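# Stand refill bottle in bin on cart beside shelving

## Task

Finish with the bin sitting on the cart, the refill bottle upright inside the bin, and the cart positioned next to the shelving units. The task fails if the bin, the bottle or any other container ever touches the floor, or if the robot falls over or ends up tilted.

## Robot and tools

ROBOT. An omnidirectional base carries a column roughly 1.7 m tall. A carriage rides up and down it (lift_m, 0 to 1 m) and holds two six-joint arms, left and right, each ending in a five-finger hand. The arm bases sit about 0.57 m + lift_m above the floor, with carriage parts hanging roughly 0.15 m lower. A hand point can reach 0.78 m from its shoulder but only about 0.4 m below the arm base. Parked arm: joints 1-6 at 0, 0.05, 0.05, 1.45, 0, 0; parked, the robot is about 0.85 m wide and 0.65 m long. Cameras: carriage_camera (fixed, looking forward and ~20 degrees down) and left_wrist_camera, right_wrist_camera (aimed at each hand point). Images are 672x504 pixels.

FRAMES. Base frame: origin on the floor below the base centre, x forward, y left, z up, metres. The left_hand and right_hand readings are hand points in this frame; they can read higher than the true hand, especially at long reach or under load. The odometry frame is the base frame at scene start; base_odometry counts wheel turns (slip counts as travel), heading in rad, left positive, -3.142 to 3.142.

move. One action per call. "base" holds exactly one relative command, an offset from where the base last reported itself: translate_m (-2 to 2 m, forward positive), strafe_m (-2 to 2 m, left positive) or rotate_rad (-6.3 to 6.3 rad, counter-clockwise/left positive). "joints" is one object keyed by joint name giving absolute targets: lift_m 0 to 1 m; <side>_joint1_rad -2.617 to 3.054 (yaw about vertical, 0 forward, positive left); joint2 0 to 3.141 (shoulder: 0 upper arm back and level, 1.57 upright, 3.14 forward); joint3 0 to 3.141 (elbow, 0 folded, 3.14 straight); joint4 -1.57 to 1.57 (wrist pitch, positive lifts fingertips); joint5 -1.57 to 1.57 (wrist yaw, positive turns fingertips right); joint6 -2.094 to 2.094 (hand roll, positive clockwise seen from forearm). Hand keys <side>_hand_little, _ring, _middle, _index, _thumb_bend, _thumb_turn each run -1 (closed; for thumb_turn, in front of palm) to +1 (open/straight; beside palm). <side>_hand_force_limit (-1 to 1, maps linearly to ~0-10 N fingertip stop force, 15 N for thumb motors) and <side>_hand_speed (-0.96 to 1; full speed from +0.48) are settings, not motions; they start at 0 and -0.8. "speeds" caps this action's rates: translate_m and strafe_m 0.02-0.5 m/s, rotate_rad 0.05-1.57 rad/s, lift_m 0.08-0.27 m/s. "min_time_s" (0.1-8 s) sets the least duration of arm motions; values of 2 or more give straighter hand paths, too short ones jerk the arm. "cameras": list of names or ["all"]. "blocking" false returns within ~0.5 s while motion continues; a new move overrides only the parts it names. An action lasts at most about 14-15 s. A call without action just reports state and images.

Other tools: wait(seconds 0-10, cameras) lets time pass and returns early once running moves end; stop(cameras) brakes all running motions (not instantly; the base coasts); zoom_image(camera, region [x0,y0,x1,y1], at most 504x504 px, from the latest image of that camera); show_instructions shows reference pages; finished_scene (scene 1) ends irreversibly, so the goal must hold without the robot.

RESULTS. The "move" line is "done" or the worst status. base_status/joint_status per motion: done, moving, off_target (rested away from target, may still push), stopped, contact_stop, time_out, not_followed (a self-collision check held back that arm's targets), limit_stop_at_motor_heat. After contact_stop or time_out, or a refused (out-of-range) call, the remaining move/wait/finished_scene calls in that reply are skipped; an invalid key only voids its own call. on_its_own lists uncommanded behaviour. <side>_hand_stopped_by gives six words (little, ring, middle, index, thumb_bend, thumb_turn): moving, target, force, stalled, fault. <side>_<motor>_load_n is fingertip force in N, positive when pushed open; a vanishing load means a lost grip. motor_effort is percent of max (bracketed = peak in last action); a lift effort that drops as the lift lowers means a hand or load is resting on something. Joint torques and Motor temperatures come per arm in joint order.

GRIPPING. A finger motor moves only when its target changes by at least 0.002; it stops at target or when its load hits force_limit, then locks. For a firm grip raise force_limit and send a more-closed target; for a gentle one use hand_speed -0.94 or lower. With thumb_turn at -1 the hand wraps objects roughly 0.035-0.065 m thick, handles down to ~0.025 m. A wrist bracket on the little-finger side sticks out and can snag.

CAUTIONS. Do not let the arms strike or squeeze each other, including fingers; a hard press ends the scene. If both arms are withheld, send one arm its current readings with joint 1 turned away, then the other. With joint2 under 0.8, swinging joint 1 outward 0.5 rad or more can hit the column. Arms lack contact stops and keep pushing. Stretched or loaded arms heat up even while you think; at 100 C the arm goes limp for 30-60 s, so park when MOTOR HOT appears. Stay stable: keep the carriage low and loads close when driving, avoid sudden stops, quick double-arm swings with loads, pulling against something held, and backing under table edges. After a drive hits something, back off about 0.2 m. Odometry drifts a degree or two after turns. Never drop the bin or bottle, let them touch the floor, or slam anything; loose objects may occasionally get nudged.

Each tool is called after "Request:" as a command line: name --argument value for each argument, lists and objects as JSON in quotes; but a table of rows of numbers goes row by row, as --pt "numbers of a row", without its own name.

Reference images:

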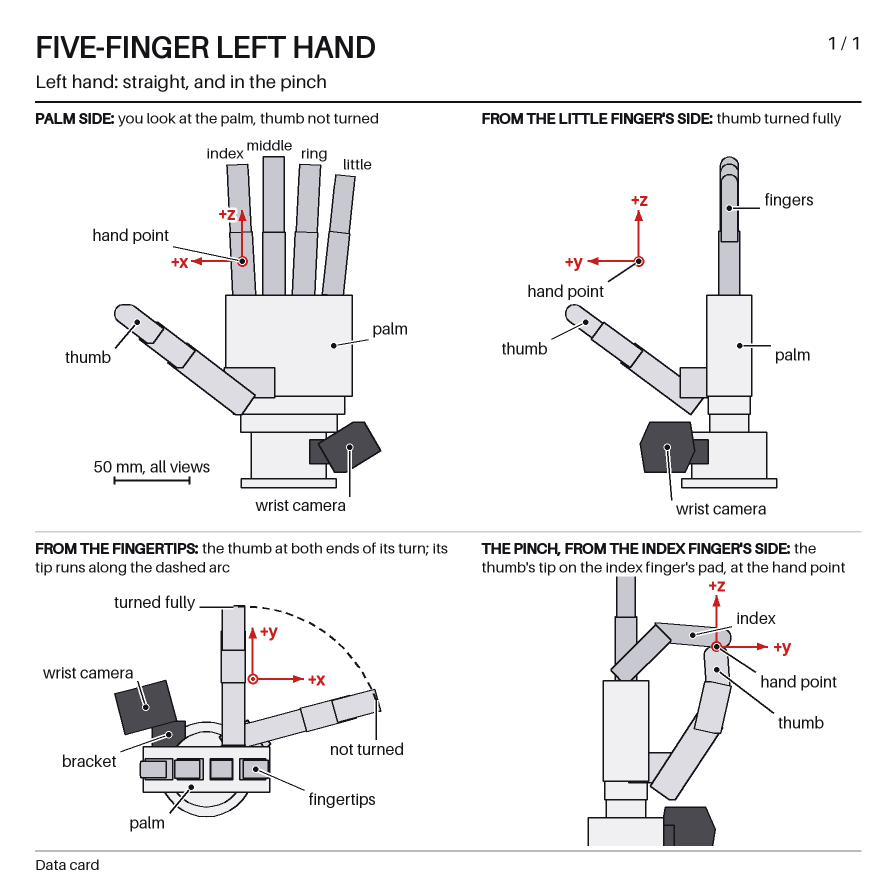

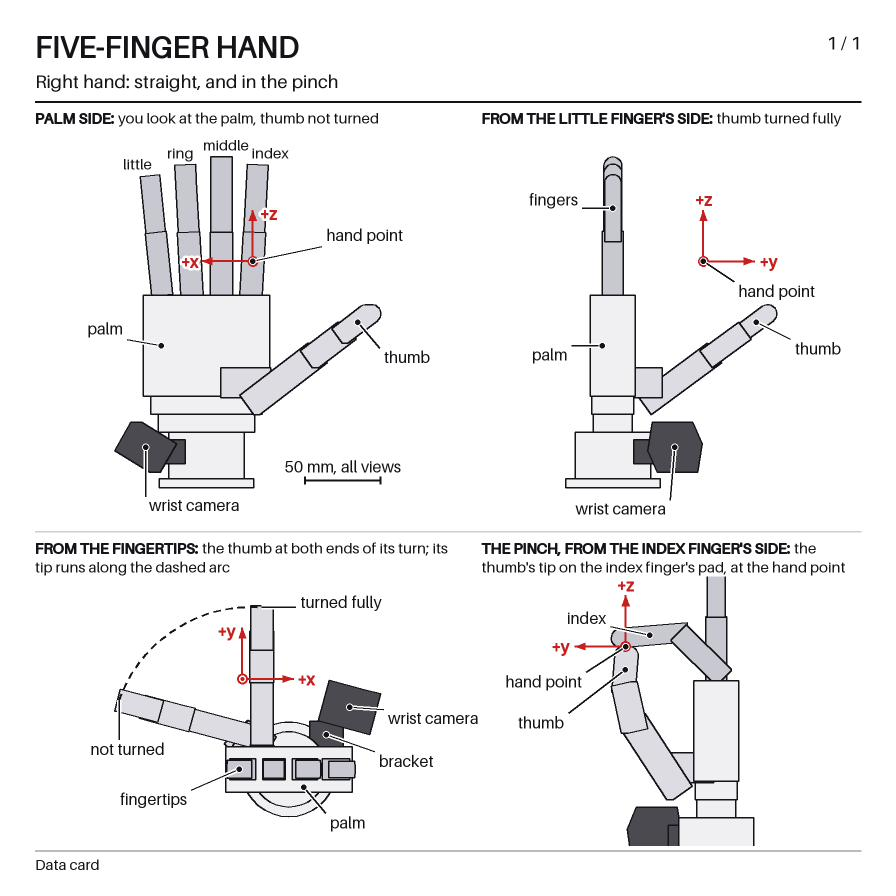

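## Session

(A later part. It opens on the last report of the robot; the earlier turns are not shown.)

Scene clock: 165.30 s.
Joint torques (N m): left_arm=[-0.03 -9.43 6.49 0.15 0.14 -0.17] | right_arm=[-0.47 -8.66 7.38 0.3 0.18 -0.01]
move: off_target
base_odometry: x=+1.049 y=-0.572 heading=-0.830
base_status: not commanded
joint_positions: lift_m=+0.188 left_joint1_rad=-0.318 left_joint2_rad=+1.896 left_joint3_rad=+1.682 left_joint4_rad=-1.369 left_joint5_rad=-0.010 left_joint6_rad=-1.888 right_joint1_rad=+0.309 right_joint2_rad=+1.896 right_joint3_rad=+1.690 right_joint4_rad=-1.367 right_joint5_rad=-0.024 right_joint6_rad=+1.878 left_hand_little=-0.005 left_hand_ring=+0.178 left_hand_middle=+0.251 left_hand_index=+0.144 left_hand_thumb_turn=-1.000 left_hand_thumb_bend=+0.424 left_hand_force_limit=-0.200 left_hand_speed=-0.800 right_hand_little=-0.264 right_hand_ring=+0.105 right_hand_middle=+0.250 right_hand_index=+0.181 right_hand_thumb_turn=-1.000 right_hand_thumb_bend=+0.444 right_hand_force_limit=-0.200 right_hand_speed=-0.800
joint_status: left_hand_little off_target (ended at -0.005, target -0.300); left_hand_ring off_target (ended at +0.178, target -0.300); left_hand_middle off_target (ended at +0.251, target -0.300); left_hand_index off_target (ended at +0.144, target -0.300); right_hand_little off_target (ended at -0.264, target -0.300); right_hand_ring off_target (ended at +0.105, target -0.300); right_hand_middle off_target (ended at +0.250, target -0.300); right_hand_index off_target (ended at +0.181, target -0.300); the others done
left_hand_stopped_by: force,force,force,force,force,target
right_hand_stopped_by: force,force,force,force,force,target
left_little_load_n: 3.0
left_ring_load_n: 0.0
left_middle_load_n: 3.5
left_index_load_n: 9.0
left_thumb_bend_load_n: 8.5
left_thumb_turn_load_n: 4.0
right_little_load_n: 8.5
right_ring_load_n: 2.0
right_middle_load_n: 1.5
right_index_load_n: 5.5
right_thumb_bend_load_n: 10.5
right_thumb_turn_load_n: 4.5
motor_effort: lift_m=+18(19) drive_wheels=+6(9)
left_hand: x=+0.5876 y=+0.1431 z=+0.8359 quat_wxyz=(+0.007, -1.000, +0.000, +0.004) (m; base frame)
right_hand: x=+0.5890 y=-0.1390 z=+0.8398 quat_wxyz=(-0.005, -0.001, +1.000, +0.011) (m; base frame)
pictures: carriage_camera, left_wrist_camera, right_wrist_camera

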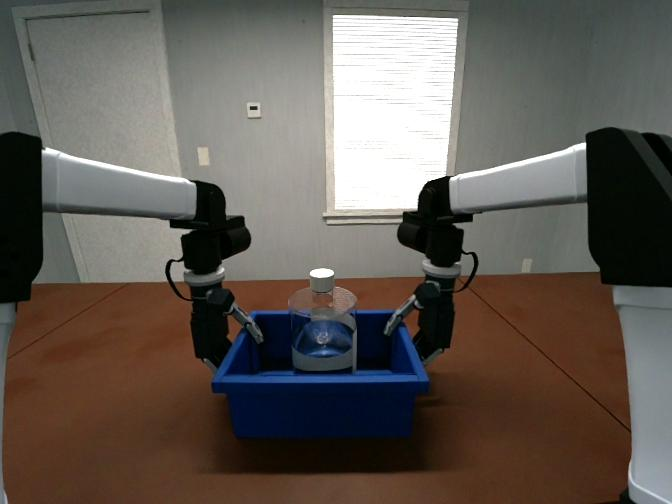

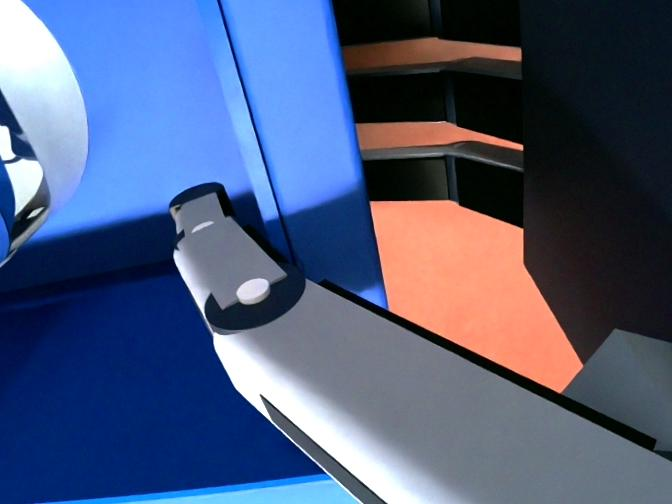

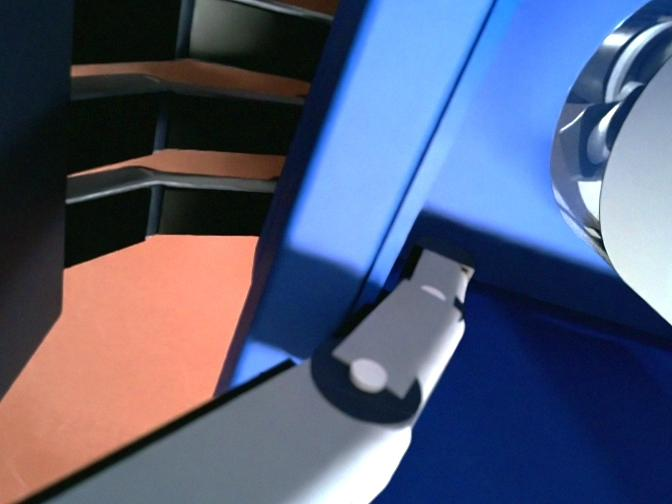

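Request:
move --joints '{"left_hand_force_limit": 0.3, "right_hand_force_limit": 0.3, "left_hand_index": -0.4, "left_hand_middle": -0.4, "left_hand_ring": -0.4, "left_hand_little": -0.4, "right_hand_index": -0.4, "right_hand_middle": -0.4, "right_hand_ring": -0.4, "right_hand_little": -0.4, "left_hand_thumb_bend": -0.2, "right_hand_thumb_bend": -0.2}'

Request:
move --joints '{"lift_m": 0.23}' --speeds '{"lift_m": 0.08}' --cameras '["all"]'

Request:
zoom_image --camera "carriage_camera" --region '[180, 250, 490, 504]'

Scene clock: 168.10 s.
Joint torques (N m): left_arm=[0.21 -9.32 6.57 0.14 0.15 -0.23] | right_arm=[-0.7 -8.68 7.32 0.3 0.12 -0.01]
move: off_target
base_odometry: x=+1.049 y=-0.572 heading=-0.830
base_status: not commanded
joint_positions: lift_m=+0.188 left_joint1_rad=-0.320 left_joint2_rad=+1.896 left_joint3_rad=+1.682 left_joint4_rad=-1.369 left_joint5_rad=-0.016 left_joint6_rad=-1.880 right_joint1_rad=+0.312 right_joint2_rad=+1.896 right_joint3_rad=+1.690 right_joint4_rad=-1.367 right_joint5_rad=-0.016 right_joint6_rad=+1.878 left_hand_little=-0.058 left_hand_ring=+0.145 left_hand_middle=+0.236 left_hand_index=+0.144 left_hand_thumb_turn=-1.000 left_hand_thumb_bend=+0.420 left_hand_force_limit=+0.300 left_hand_speed=-0.800 right_hand_little=-0.264 right_hand_ring=+0.072 right_hand_middle=+0.218 right_hand_index=+0.167 right_hand_thumb_turn=-1.000 right_hand_thumb_bend=+0.445 right_hand_force_limit=+0.300 right_hand_speed=-0.800
joint_status: left_hand_little off_target (ended at -0.058, target -0.400); left_hand_ring off_target (ended at +0.145, target -0.400); left_hand_middle off_target (ended at +0.236, target -0.400); left_hand_index off_target (ended at +0.144, target -0.400); left_hand_thumb_bend off_target (ended at +0.420, target -0.200); right_hand_little off_target (ended at -0.264, target -0.400); right_hand_ring off_target (ended at +0.072, target -0.400); right_hand_middle off_target (ended at +0.218, target -0.400); right_hand_index off_target (ended at +0.167, target -0.400); right_hand_thumb_bend off_target (ended at +0.445, target -0.200); the others done
left_hand_stopped_by: force,force,force,force,force,target
right_hand_stopped_by: force,force,force,force,force,target
left_little_load_n: 7.0
left_ring_load_n: 4.5
left_middle_load_n: 5.0
left_index_load_n: 4.5
left_thumb_bend_load_n: 10.0
left_thumb_turn_load_n: 4.5
right_little_load_n: 5.0
right_ring_load_n: 8.0
right_middle_load_n: 9.0
right_index_load_n: 2.5
right_thumb_bend_load_n: 13.0
right_thumb_turn_load_n: 6.0
motor_effort: lift_m=+18(19) drive_wheels=+8(11)
left_hand: x=+0.5872 y=+0.1433 z=+0.8357 quat_wxyz=(+0.009, -1.000, +0.005, +0.004) (m; base frame)
right_hand: x=+0.5894 y=-0.1393 z=+0.8397 quat_wxyz=(-0.003, -0.002, +1.000, +0.008) (m; base frame)
pictures: none

Scene clock: 169.00 s.
Joint torques (N m): left_arm=[0.23 -10.89 6.5 0.06 0.16 -0.15] | right_arm=[-0.72 -10.45 8.69 0.04 -0.26 -0.06]
move: done
base_odometry: x=+1.049 y=-0.572 heading=-0.830
base_status: not commanded
joint_positions: lift_m=+0.230 left_joint1_rad=-0.321 left_joint2_rad=+1.911 left_joint3_rad=+1.682 left_joint4_rad=-1.359 left_joint5_rad=-0.013 left_joint6_rad=-1.889 right_joint1_rad=+0.312 right_joint2_rad=+1.917 right_joint3_rad=+1.676 right_joint4_rad=-1.349 right_joint5_rad=+0.026 right_joint6_rad=+1.884 left_hand_little=-0.057 left_hand_ring=+0.145 left_hand_middle=+0.236 left_hand_index=+0.143 left_hand_thumb_turn=-1.000 left_hand_thumb_bend=+0.418 left_hand_force_limit=+0.300 left_hand_speed=-0.800 right_hand_little=-0.263 right_hand_ring=+0.071 right_hand_middle=+0.217 right_hand_index=+0.166 right_hand_thumb_turn=-1.000 right_hand_thumb_bend=+0.442 right_hand_force_limit=+0.300 right_hand_speed=-0.800
joint_status: all done
left_hand_stopped_by: force,force,force,force,force,target
right_hand_stopped_by: force,force,force,force,force,target
left_little_load_n: 8.5
left_ring_load_n: 0.0
left_middle_load_n: 0.5
left_index_load_n: 0.5
left_thumb_bend_load_n: 0.0
left_thumb_turn_load_n: 0.0
right_little_load_n: 8.5
right_ring_load_n: 0.5
right_middle_load_n: 0.5
right_index_load_n: 0.0
right_thumb_bend_load_n: 0.0
right_thumb_turn_load_n: 0.0
motor_effort: lift_m=+22(25) drive_wheels=+7(10)
left_hand: x=+0.5897 y=+0.1417 z=+0.8721 quat_wxyz=(+0.009, -1.000, +0.002, +0.006) (m; base frame)
right_hand: x=+0.5929 y=-0.1472 z=+0.8679 quat_wxyz=(-0.005, +0.000, +1.000, -0.015) (m; base frame)
pictures: carriage_camera, left_wrist_camera, right_wrist_camera

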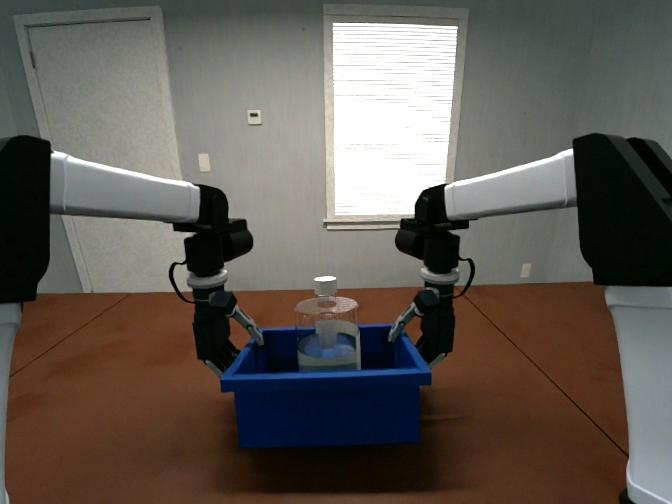

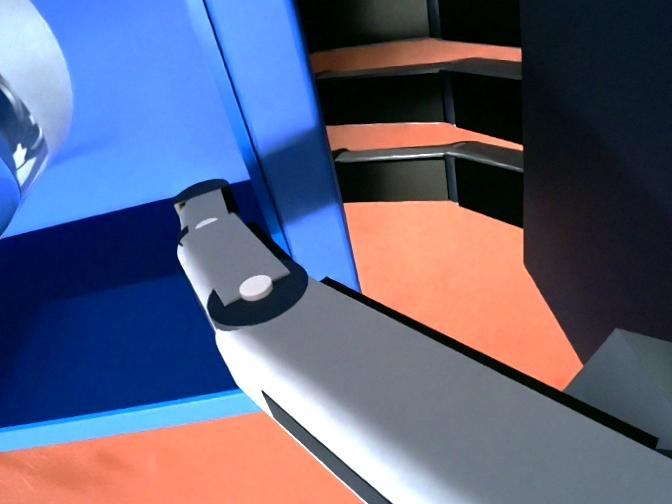

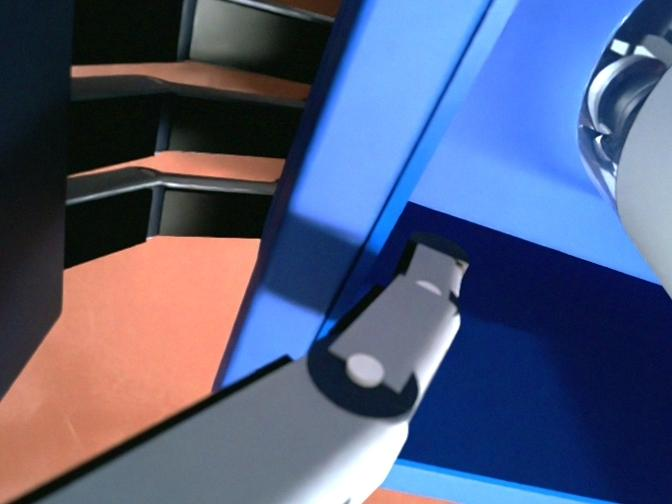

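Scaled by 1.626 from the camera's 672x504 image, which has a finer 960x720 frame.

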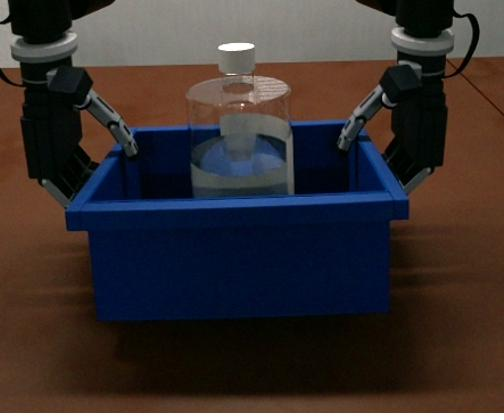

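Request:
zoom_image --camera "carriage_camera" --region '[210, 270, 450, 480]'

Scaled by 2.100 from the camera's 672x504 image, which has a finer 960x720 frame.

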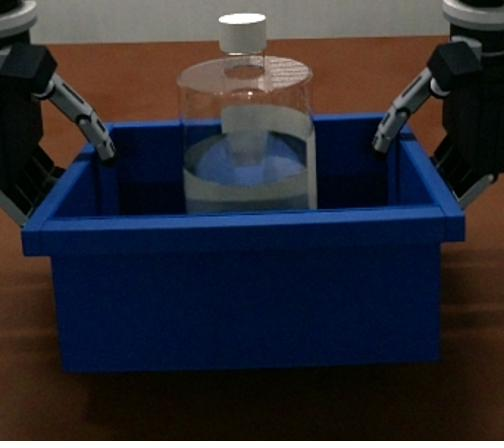

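Request:
move --joints '{"lift_m": 0.186}' --speeds '{"lift_m": 0.08}'

Request:
move --joints '{"left_hand_index": 0.4, "left_hand_middle": 0.4, "left_hand_ring": 0.4, "left_hand_little": 0.4, "right_hand_index": 0.4, "right_hand_middle": 0.4, "right_hand_ring": 0.4, "right_hand_little": 0.4, "left_hand_thumb_bend": 1, "right_hand_thumb_bend": 1}' --cameras '["all"]'

Request:
zoom_image --camera "carriage_camera" --region '[180, 270, 460, 480]'

Scene clock: 171.30 s.
Joint torques (N m): left_arm=[0.34 -8.54 5.71 0.23 -0.11 -0.16] | right_arm=[-0.35 -8.49 6.57 0.34 -0.19 -0.01]
move: done
base_odometry: x=+1.049 y=-0.572 heading=-0.830
base_status: not commanded
joint_positions: lift_m=+0.186 left_joint1_rad=-0.321 left_joint2_rad=+1.889 left_joint3_rad=+1.693 left_joint4_rad=-1.370 left_joint5_rad=+0.016 left_joint6_rad=-1.889 right_joint1_rad=+0.308 right_joint2_rad=+1.894 right_joint3_rad=+1.698 right_joint4_rad=-1.368 right_joint5_rad=+0.021 right_joint6_rad=+1.878 left_hand_little=-0.058 left_hand_ring=+0.144 left_hand_middle=+0.236 left_hand_index=+0.143 left_hand_thumb_turn=-1.000 left_hand_thumb_bend=+0.419 left_hand_force_limit=+0.300 left_hand_speed=-0.800 right_hand_little=-0.265 right_hand_ring=+0.071 right_hand_middle=+0.217 right_hand_index=+0.166 right_hand_thumb_turn=-1.000 right_hand_thumb_bend=+0.443 right_hand_force_limit=+0.300 right_hand_speed=-0.800
joint_status: all done
left_hand_stopped_by: force,force,force,force,force,target
right_hand_stopped_by: force,force,force,force,force,target
left_little_load_n: 0.0
left_ring_load_n: 0.0
left_middle_load_n: 2.5
left_index_load_n: 0.0
left_thumb_bend_load_n: 6.0
left_thumb_turn_load_n: 5.5
right_little_load_n: 0.0
right_ring_load_n: 1.0
right_middle_load_n: 0.5
right_index_load_n: 0.0
right_thumb_bend_load_n: 6.0
right_thumb_turn_load_n: 6.5
motor_effort: lift_m=+16(19) drive_wheels=+4(9)
left_hand: x=+0.5881 y=+0.1362 z=+0.8416 quat_wxyz=(-0.009, -1.000, +0.002, +0.000) (m; base frame)
right_hand: x=+0.5937 y=-0.1470 z=+0.8391 quat_wxyz=(+0.006, +0.000, +1.000, -0.009) (m; base frame)
pictures: none

Scene clock: 173.80 s.
Joint torques (N m): left_arm=[0.32 -8.54 5.65 0.21 -0.14 -0.15] | right_arm=[-0.38 -8.5 6.6 0.31 -0.1 -0.01]
move: done
base_odometry: x=+1.049 y=-0.572 heading=-0.830
base_status: not commanded
joint_positions: lift_m=+0.186 left_joint1_rad=-0.321 left_joint2_rad=+1.889 left_joint3_rad=+1.693 left_joint4_rad=-1.370 left_joint5_rad=+0.016 left_joint6_rad=-1.889 right_joint1_rad=+0.308 right_joint2_rad=+1.894 right_joint3_rad=+1.698 right_joint4_rad=-1.367 right_joint5_rad=+0.010 right_joint6_rad=+1.878 left_hand_little=+0.400 left_hand_ring=+0.400 left_hand_middle=+0.400 left_hand_index=+0.400 left_hand_thumb_turn=-1.000 left_hand_thumb_bend=+1.000 left_hand_force_limit=+0.300 left_hand_speed=-0.800 right_hand_little=+0.400 right_hand_ring=+0.400 right_hand_middle=+0.400 right_hand_index=+0.400 right_hand_thumb_turn=-1.000 right_hand_thumb_bend=+1.000 right_hand_force_limit=+0.300 right_hand_speed=-0.800
joint_status: all done
left_hand_stopped_by: target,target,target,target,target,target
right_hand_stopped_by: target,target,target,target,target,target
left_little_load_n: 0.0
left_ring_load_n: 0.0
left_middle_load_n: 0.0
left_index_load_n: 0.5
left_thumb_bend_load_n: 0.0
left_thumb_turn_load_n: 0.0
right_little_load_n: 0.0
right_ring_load_n: 0.0
right_middle_load_n: 0.0
right_index_load_n: 0.0
right_thumb_bend_load_n: 0.0
right_thumb_turn_load_n: 0.0
motor_effort: lift_m=+17(17) drive_wheels=+7(9)
left_hand: x=+0.5881 y=+0.1363 z=+0.8415 quat_wxyz=(-0.008, -1.000, +0.002, +0.000) (m; base frame)
right_hand: x=+0.5932 y=-0.1449 z=+0.8395 quat_wxyz=(+0.005, +0.000, +1.000, -0.004) (m; base frame)
pictures: carriage_camera, left_wrist_camera, right_wrist_camera

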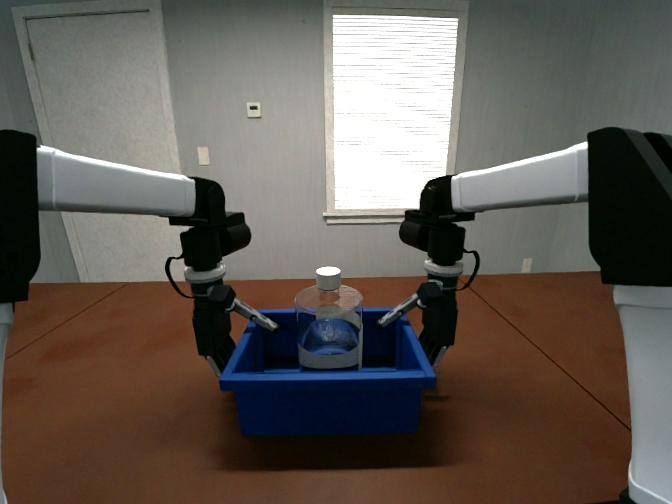

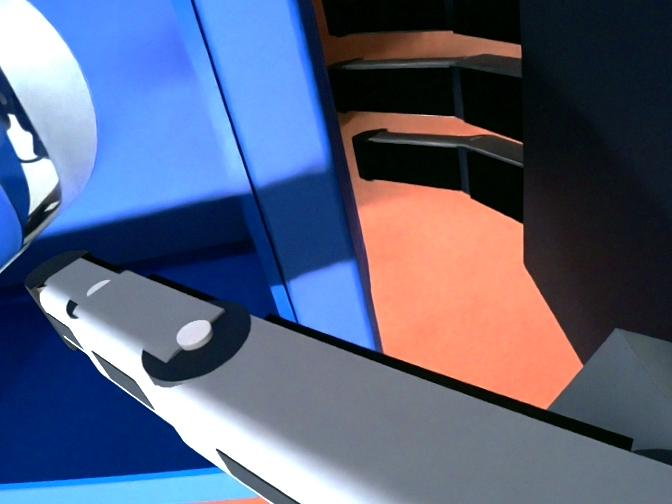

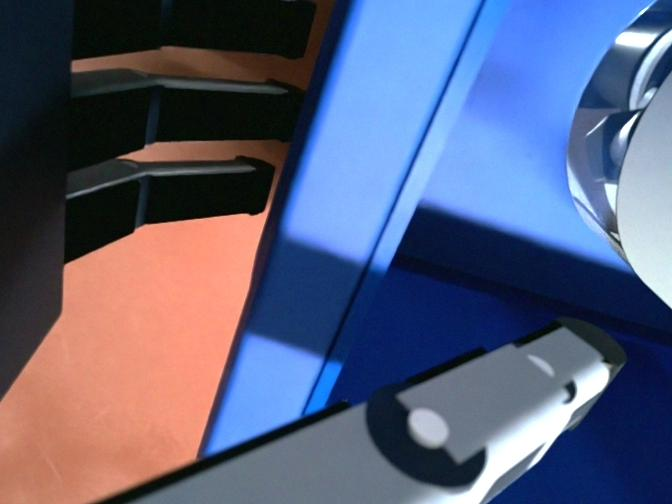

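Scaled by 1.800 from the camera's 672x504 image, which has a finer 960x720 frame.

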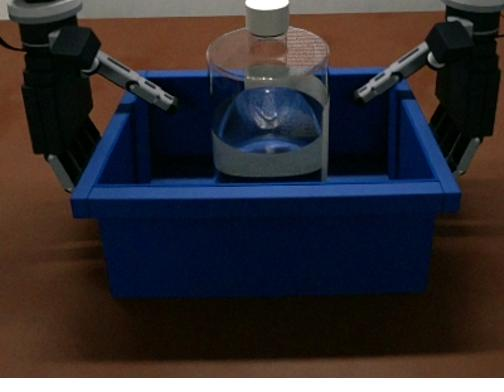

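Request:
move --joints '{"left_joint1_rad": -0.266, "left_joint6_rad": -1.843, "right_joint1_rad": 0.222, "right_joint6_rad": 1.802, "left_joint5_rad": 0, "right_joint5_rad": 0, "left_joint2_rad": 1.894, "left_joint3_rad": 1.694, "left_joint4_rad": -1.38, "right_joint2_rad": 1.894, "right_joint3_rad": 1.694, "right_joint4_rad": -1.375}' --min_time_s 1.5 --cameras '["carriage_camera"]'

Request:
zoom_image --camera "carriage_camera" --region '[180, 270, 460, 480]'

Scene clock: 176.40 s.
Joint torques (N m): left_arm=[0.32 -8.64 5.65 0.21 -0.14 0] | right_arm=[-0.4 -8.51 6.61 0.31 -0.06 -0.16]
move: done
base_odometry: x=+1.049 y=-0.572 heading=-0.830
base_status: not commanded
joint_positions: lift_m=+0.186 left_joint1_rad=-0.273 left_joint2_rad=+1.889 left_joint3_rad=+1.693 left_joint4_rad=-1.370 left_joint5_rad=+0.015 left_joint6_rad=-1.855 right_joint1_rad=+0.228 right_joint2_rad=+1.894 right_joint3_rad=+1.698 right_joint4_rad=-1.367 right_joint5_rad=+0.005 right_joint6_rad=+1.813 left_hand_little=+0.400 left_hand_ring=+0.400 left_hand_middle=+0.400 left_hand_index=+0.400 left_hand_thumb_turn=-1.000 left_hand_thumb_bend=+1.000 left_hand_force_limit=+0.300 left_hand_speed=-0.800 right_hand_little=+0.400 right_hand_ring=+0.400 right_hand_middle=+0.400 right_hand_index=+0.400 right_hand_thumb_turn=-1.000 right_hand_thumb_bend=+1.000 right_hand_force_limit=+0.300 right_hand_speed=-0.800
joint_status: all done
left_hand_stopped_by: target,target,target,target,target,target
right_hand_stopped_by: target,target,target,target,target,target
left_little_load_n: 0.0
left_ring_load_n: 0.0
left_middle_load_n: 0.0
left_index_load_n: 0.0
left_thumb_bend_load_n: -0.5
left_thumb_turn_load_n: 0.0
right_little_load_n: 0.0
right_ring_load_n: 0.0
right_middle_load_n: 0.0
right_index_load_n: 0.0
right_thumb_bend_load_n: 0.0
right_thumb_turn_load_n: 0.5
motor_effort: lift_m=+16(17) drive_wheels=+8(9)
left_hand: x=+0.5943 y=+0.1534 z=+0.8415 quat_wxyz=(-0.008, -1.000, -0.006, +0.000) (m; base frame)
right_hand: x=+0.6015 y=-0.1724 z=+0.8397 quat_wxyz=(+0.004, +0.008, +1.000, -0.002) (m; base frame)
pictures: carriage_camera

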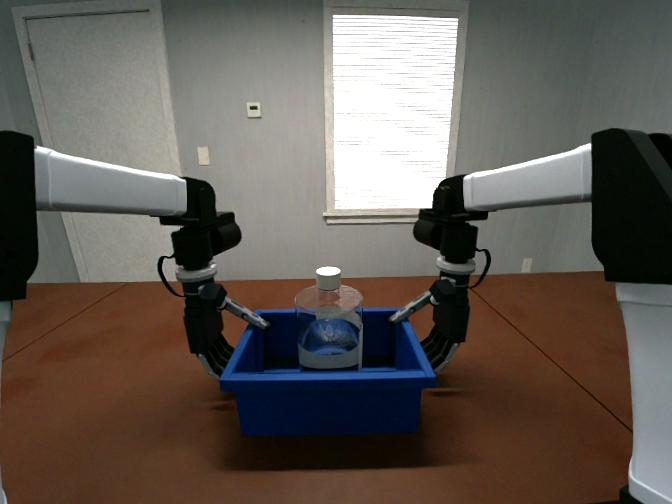

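Scaled by 1.800 from the camera's 672x504 image, which has a finer 960x720 frame.

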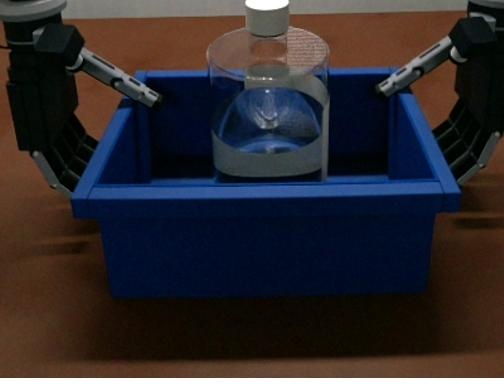

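Request:
move --base '{"translate_m": -0.015}' --speeds '{"translate_m": 0.05}' --joints '{"left_hand_force_limit": -0.3, "right_hand_force_limit": -0.3, "left_hand_index": 0.05, "left_hand_middle": 0.05, "left_hand_ring": 0.05, "left_hand_little": 0.05, "right_hand_index": 0.05, "right_hand_middle": 0.05, "right_hand_ring": 0.05, "right_hand_little": 0.05}' --cameras '["all"]'

Request:
zoom_image --camera "carriage_camera" --region '[180, 270, 460, 480]'

Scene clock: 177.93 s.
Joint torques (N m): left_arm=[0.24 -8.64 5.68 0.19 -0.11 -0.01] | right_arm=[-0.39 -8.53 6.6 0.3 -0.03 -0.15]
move: done
base_odometry: x=+1.039 y=-0.561 heading=-0.829
base_status: done
joint_positions: lift_m=+0.186 left_joint1_rad=-0.273 left_joint2_rad=+1.889 left_joint3_rad=+1.693 left_joint4_rad=-1.370 left_joint5_rad=+0.014 left_joint6_rad=-1.854 right_joint1_rad=+0.228 right_joint2_rad=+1.894 right_joint3_rad=+1.698 right_joint4_rad=-1.367 right_joint5_rad=+0.001 right_joint6_rad=+1.811 left_hand_little=+0.050 left_hand_ring=+0.050 left_hand_middle=+0.050 left_hand_index=+0.050 left_hand_thumb_turn=-1.000 left_hand_thumb_bend=+1.000 left_hand_force_limit=-0.300 left_hand_speed=-0.800 right_hand_little=+0.050 right_hand_ring=+0.050 right_hand_middle=+0.050 right_hand_index=+0.050 right_hand_thumb_turn=-1.000 right_hand_thumb_bend=+1.000 right_hand_force_limit=-0.300 right_hand_speed=-0.800
joint_status: all done
left_hand_stopped_by: target,target,target,target,target,target
right_hand_stopped_by: target,target,target,target,target,target
left_little_load_n: 0.5
left_ring_load_n: 0.5
left_middle_load_n: 0.0
left_index_load_n: 0.0
left_thumb_bend_load_n: 0.0
left_thumb_turn_load_n: 0.0
right_little_load_n: 0.0
right_ring_load_n: 0.5
right_middle_load_n: 0.5
right_index_load_n: 0.0
right_thumb_bend_load_n: 0.0
right_thumb_turn_load_n: 0.0
motor_effort: lift_m=+17(17) drive_wheels=+4(11)
left_hand: x=+0.5942 y=+0.1535 z=+0.8415 quat_wxyz=(-0.008, -1.000, -0.005, +0.000) (m; base frame)
right_hand: x=+0.6013 y=-0.1716 z=+0.8399 quat_wxyz=(+0.004, +0.006, +1.000, +0.000) (m; base frame)
pictures: carriage_camera, left_wrist_camera, right_wrist_camera

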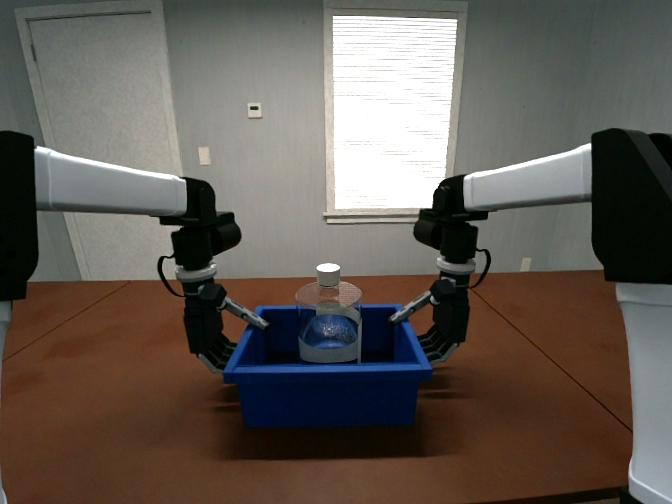

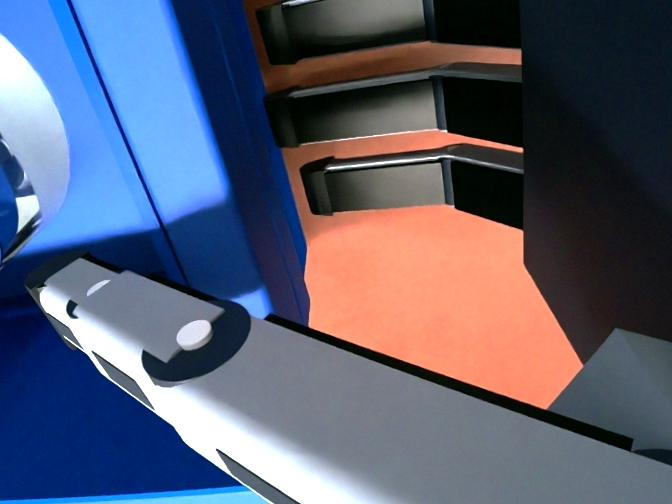

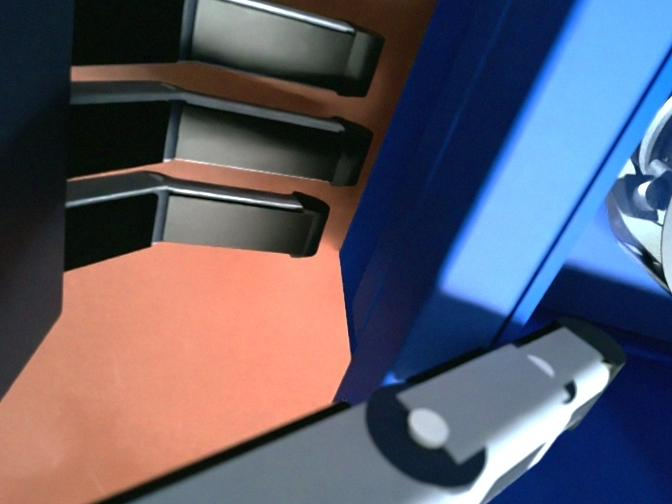

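Scaled by 1.800 from the camera's 672x504 image, which has a finer 960x720 frame.

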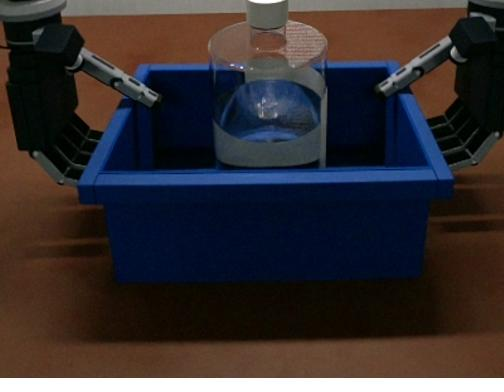

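Request:
zoom_image --camera "carriage_camera" --region '[280, 340, 400, 440]'

Request:
zoom_image --camera "carriage_camera" --region '[185, 300, 285, 400]'

Request:
zoom_image --camera "carriage_camera" --region '[385, 300, 485, 400]'

Scaled by 4.200 from the camera's 672x504 image, which has a finer 960x720 frame.

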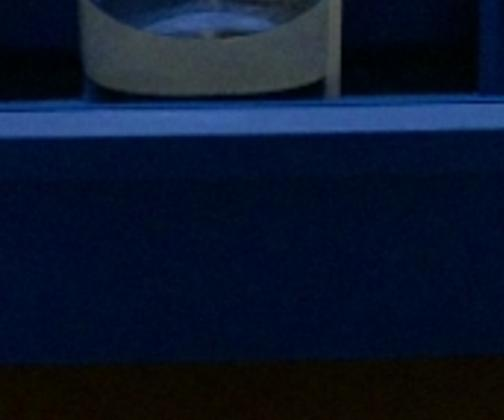

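Scaled by 5.040 from the camera's 672x504 image, which has a finer 960x720 frame.

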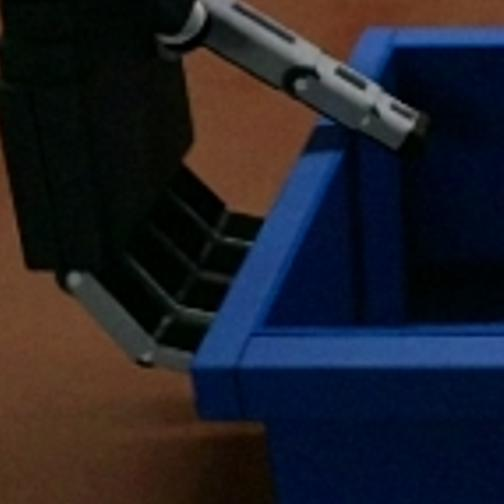

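Scaled by 5.040 from the camera's 672x504 image, which has a finer 960x720 frame.

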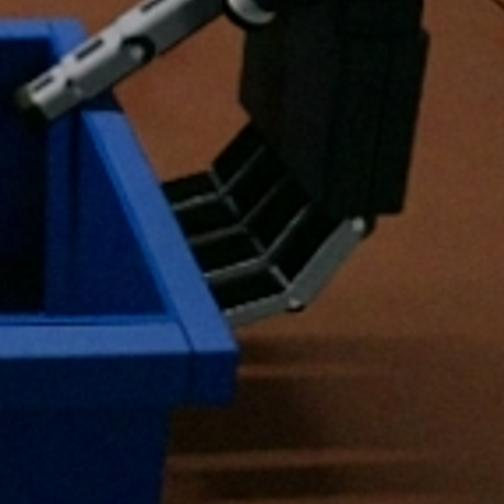

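Request:
zoom_image --camera "left_wrist_camera" --region '[150, 0, 430, 280]'

Request:
zoom_image --camera "right_wrist_camera" --region '[250, 0, 530, 280]'

Scaled by 1.800 from the camera's 672x504 image, which has a finer 960x720 frame.

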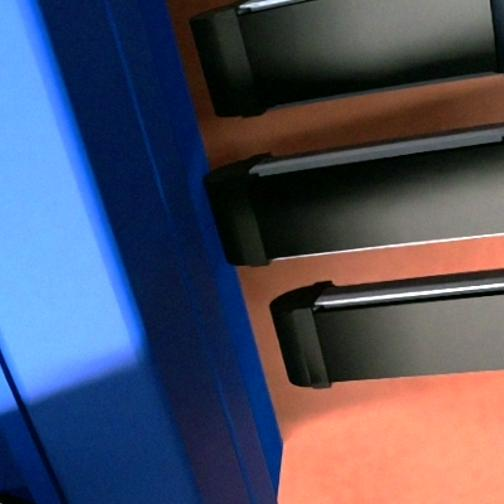

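Scaled by 1.800 from the camera's 672x504 image, which has a finer 960x720 frame.

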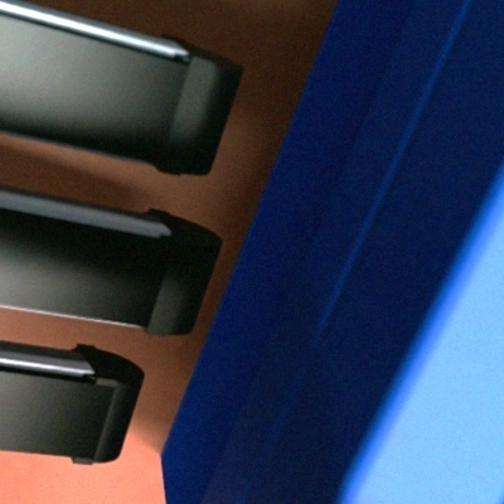

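Request:
move --joints '{"lift_m": 0.164}' --speeds '{"lift_m": 0.08}'

Request:
move --joints '{"left_joint1_rad": -0.31, "left_joint6_rad": -1.887, "right_joint1_rad": 0.278, "right_joint6_rad": 1.857}' --min_time_s 1.5 --cameras '["all"]'

Request:
zoom_image --camera "carriage_camera" --region '[185, 280, 285, 380]'

Request:
zoom_image --camera "carriage_camera" --region '[385, 280, 485, 380]'

Scene clock: 181.03 s.
Joint torques (N m): left_arm=[0.28 -7.45 4.86 0.23 -0.46 -0.06] | right_arm=[0.47 -6.09 5.56 0.41 0.37 -0.07]
move: done
base_odometry: x=+1.039 y=-0.561 heading=-0.829
base_status: not commanded
joint_positions: lift_m=+0.164 left_joint1_rad=-0.273 left_joint2_rad=+1.878 left_joint3_rad=+1.704 left_joint4_rad=-1.370 left_joint5_rad=+0.050 left_joint6_rad=-1.849 right_joint1_rad=+0.219 right_joint2_rad=+1.867 right_joint3_rad=+1.709 right_joint4_rad=-1.371 right_joint5_rad=-0.046 right_joint6_rad=+1.803 left_hand_little=+0.050 left_hand_ring=+0.050 left_hand_middle=+0.050 left_hand_index=+0.050 left_hand_thumb_turn=-1.000 left_hand_thumb_bend=+1.000 left_hand_force_limit=-0.300 left_hand_speed=-0.800 right_hand_little=+0.050 right_hand_ring=+0.050 right_hand_middle=+0.050 right_hand_index=+0.050 right_hand_thumb_turn=-1.000 right_hand_thumb_bend=+1.000 right_hand_force_limit=-0.300 right_hand_speed=-0.800
joint_status: all done
left_hand_stopped_by: target,target,target,target,target,target
right_hand_stopped_by: target,target,target,target,target,target
left_little_load_n: 0.0
left_ring_load_n: 0.0
left_middle_load_n: 1.0
left_index_load_n: 0.0
left_thumb_bend_load_n: 1.0
left_thumb_turn_load_n: 0.5
right_little_load_n: 0.0
right_ring_load_n: 0.0
right_middle_load_n: 0.0
right_index_load_n: 0.0
right_thumb_bend_load_n: 1.0
right_thumb_turn_load_n: -2.5
motor_effort: lift_m=+16(16) drive_wheels=+1(5)
left_hand: x=+0.5948 y=+0.1462 z=+0.8289 quat_wxyz=(-0.027, -1.000, -0.003, -0.006) (m; base frame)
right_hand: x=+0.6015 y=-0.1655 z=+0.8345 quat_wxyz=(+0.015, +0.006, +0.999, +0.027) (m; base frame)
pictures: none

Scene clock: 182.83 s.
Joint torques (N m): left_arm=[-1.63 -7.2 4.9 0.29 -0.27 -0.28] | right_arm=[3.7 -5.42 5.37 0.52 0.04 0.02]
move: off_target
base_odometry: x=+1.039 y=-0.561 heading=-0.829
base_status: not commanded
joint_positions: lift_m=+0.164 left_joint1_rad=-0.292 left_joint2_rad=+1.876 left_joint3_rad=+1.704 left_joint4_rad=-1.370 left_joint5_rad=+0.032 left_joint6_rad=-1.874 right_joint1_rad=+0.244 right_joint2_rad=+1.859 right_joint3_rad=+1.711 right_joint4_rad=-1.378 right_joint5_rad=-0.007 right_joint6_rad=+1.850 left_hand_little=+0.050 left_hand_ring=+0.050 left_hand_middle=+0.050 left_hand_index=+0.050 left_hand_thumb_turn=-1.000 left_hand_thumb_bend=+1.000 left_hand_force_limit=-0.300 left_hand_speed=-0.800 right_hand_little=+0.050 right_hand_ring=+0.050 right_hand_middle=+0.050 right_hand_index=+0.050 right_hand_thumb_turn=-1.000 right_hand_thumb_bend=+1.000 right_hand_force_limit=-0.300 right_hand_speed=-0.800
joint_status: right_joint1_rad off_target (ended at +0.243, target +0.278); the others done
left_hand_stopped_by: target,target,target,target,target,target
right_hand_stopped_by: target,target,target,target,target,target
left_little_load_n: 0.0
left_ring_load_n: 0.0
left_middle_load_n: -1.5
left_index_load_n: 0.0
left_thumb_bend_load_n: 1.0
left_thumb_turn_load_n: 0.5
right_little_load_n: 0.0
right_ring_load_n: 0.5
right_middle_load_n: 0.5
right_index_load_n: 0.0
right_thumb_bend_load_n: 0.5
right_thumb_turn_load_n: -2.0
motor_effort: lift_m=+16(16) drive_wheels=+4(5)
left_hand: x=+0.5940 y=+0.1428 z=+0.8286 quat_wxyz=(-0.019, -1.000, -0.005, -0.009) (m; base frame)
right_hand: x=+0.6011 y=-0.1652 z=+0.8356 quat_wxyz=(+0.021, +0.018, +1.000, +0.009) (m; base frame)
pictures: carriage_camera, left_wrist_camera, right_wrist_camera

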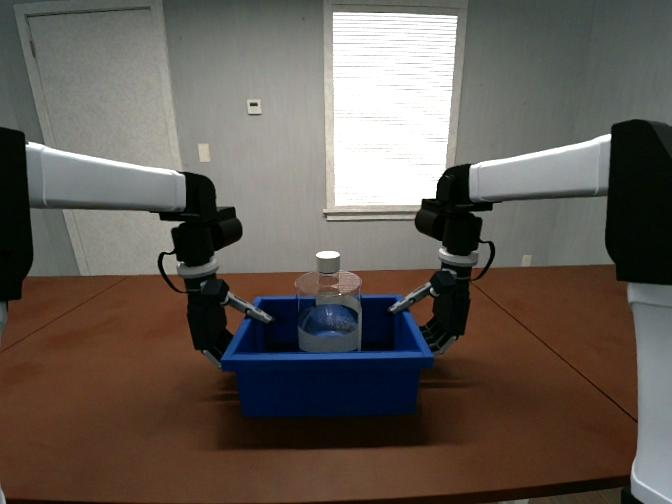

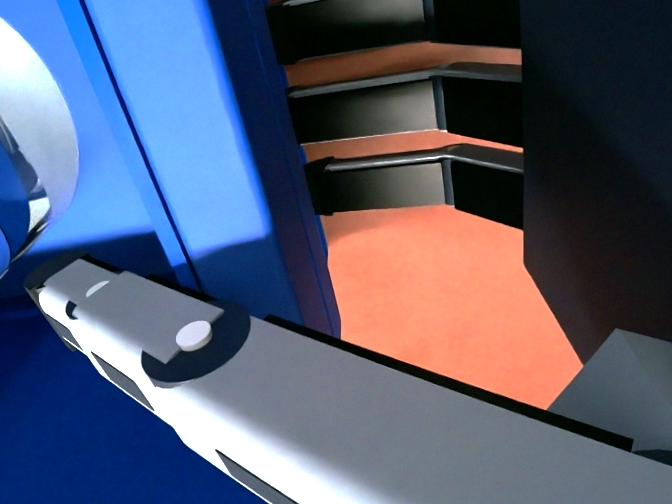

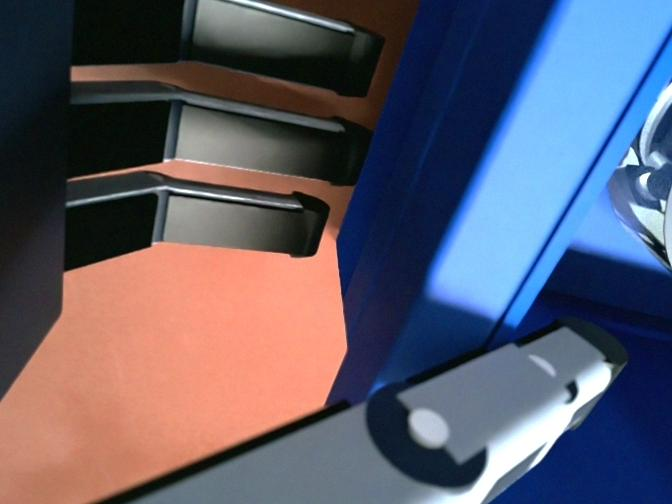

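Scaled by 5.040 from the camera's 672x504 image, which has a finer 960x720 frame.

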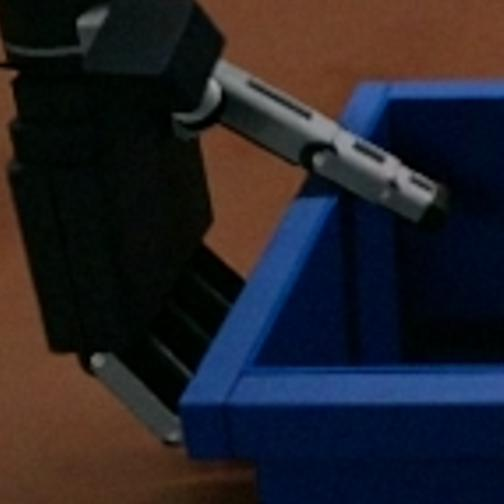

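Scaled by 5.040 from the camera's 672x504 image, which has a finer 960x720 frame.

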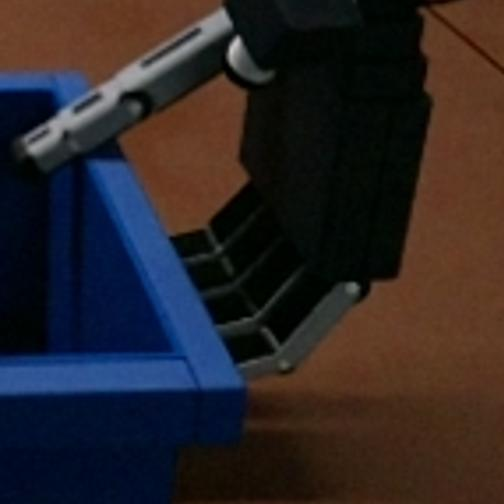

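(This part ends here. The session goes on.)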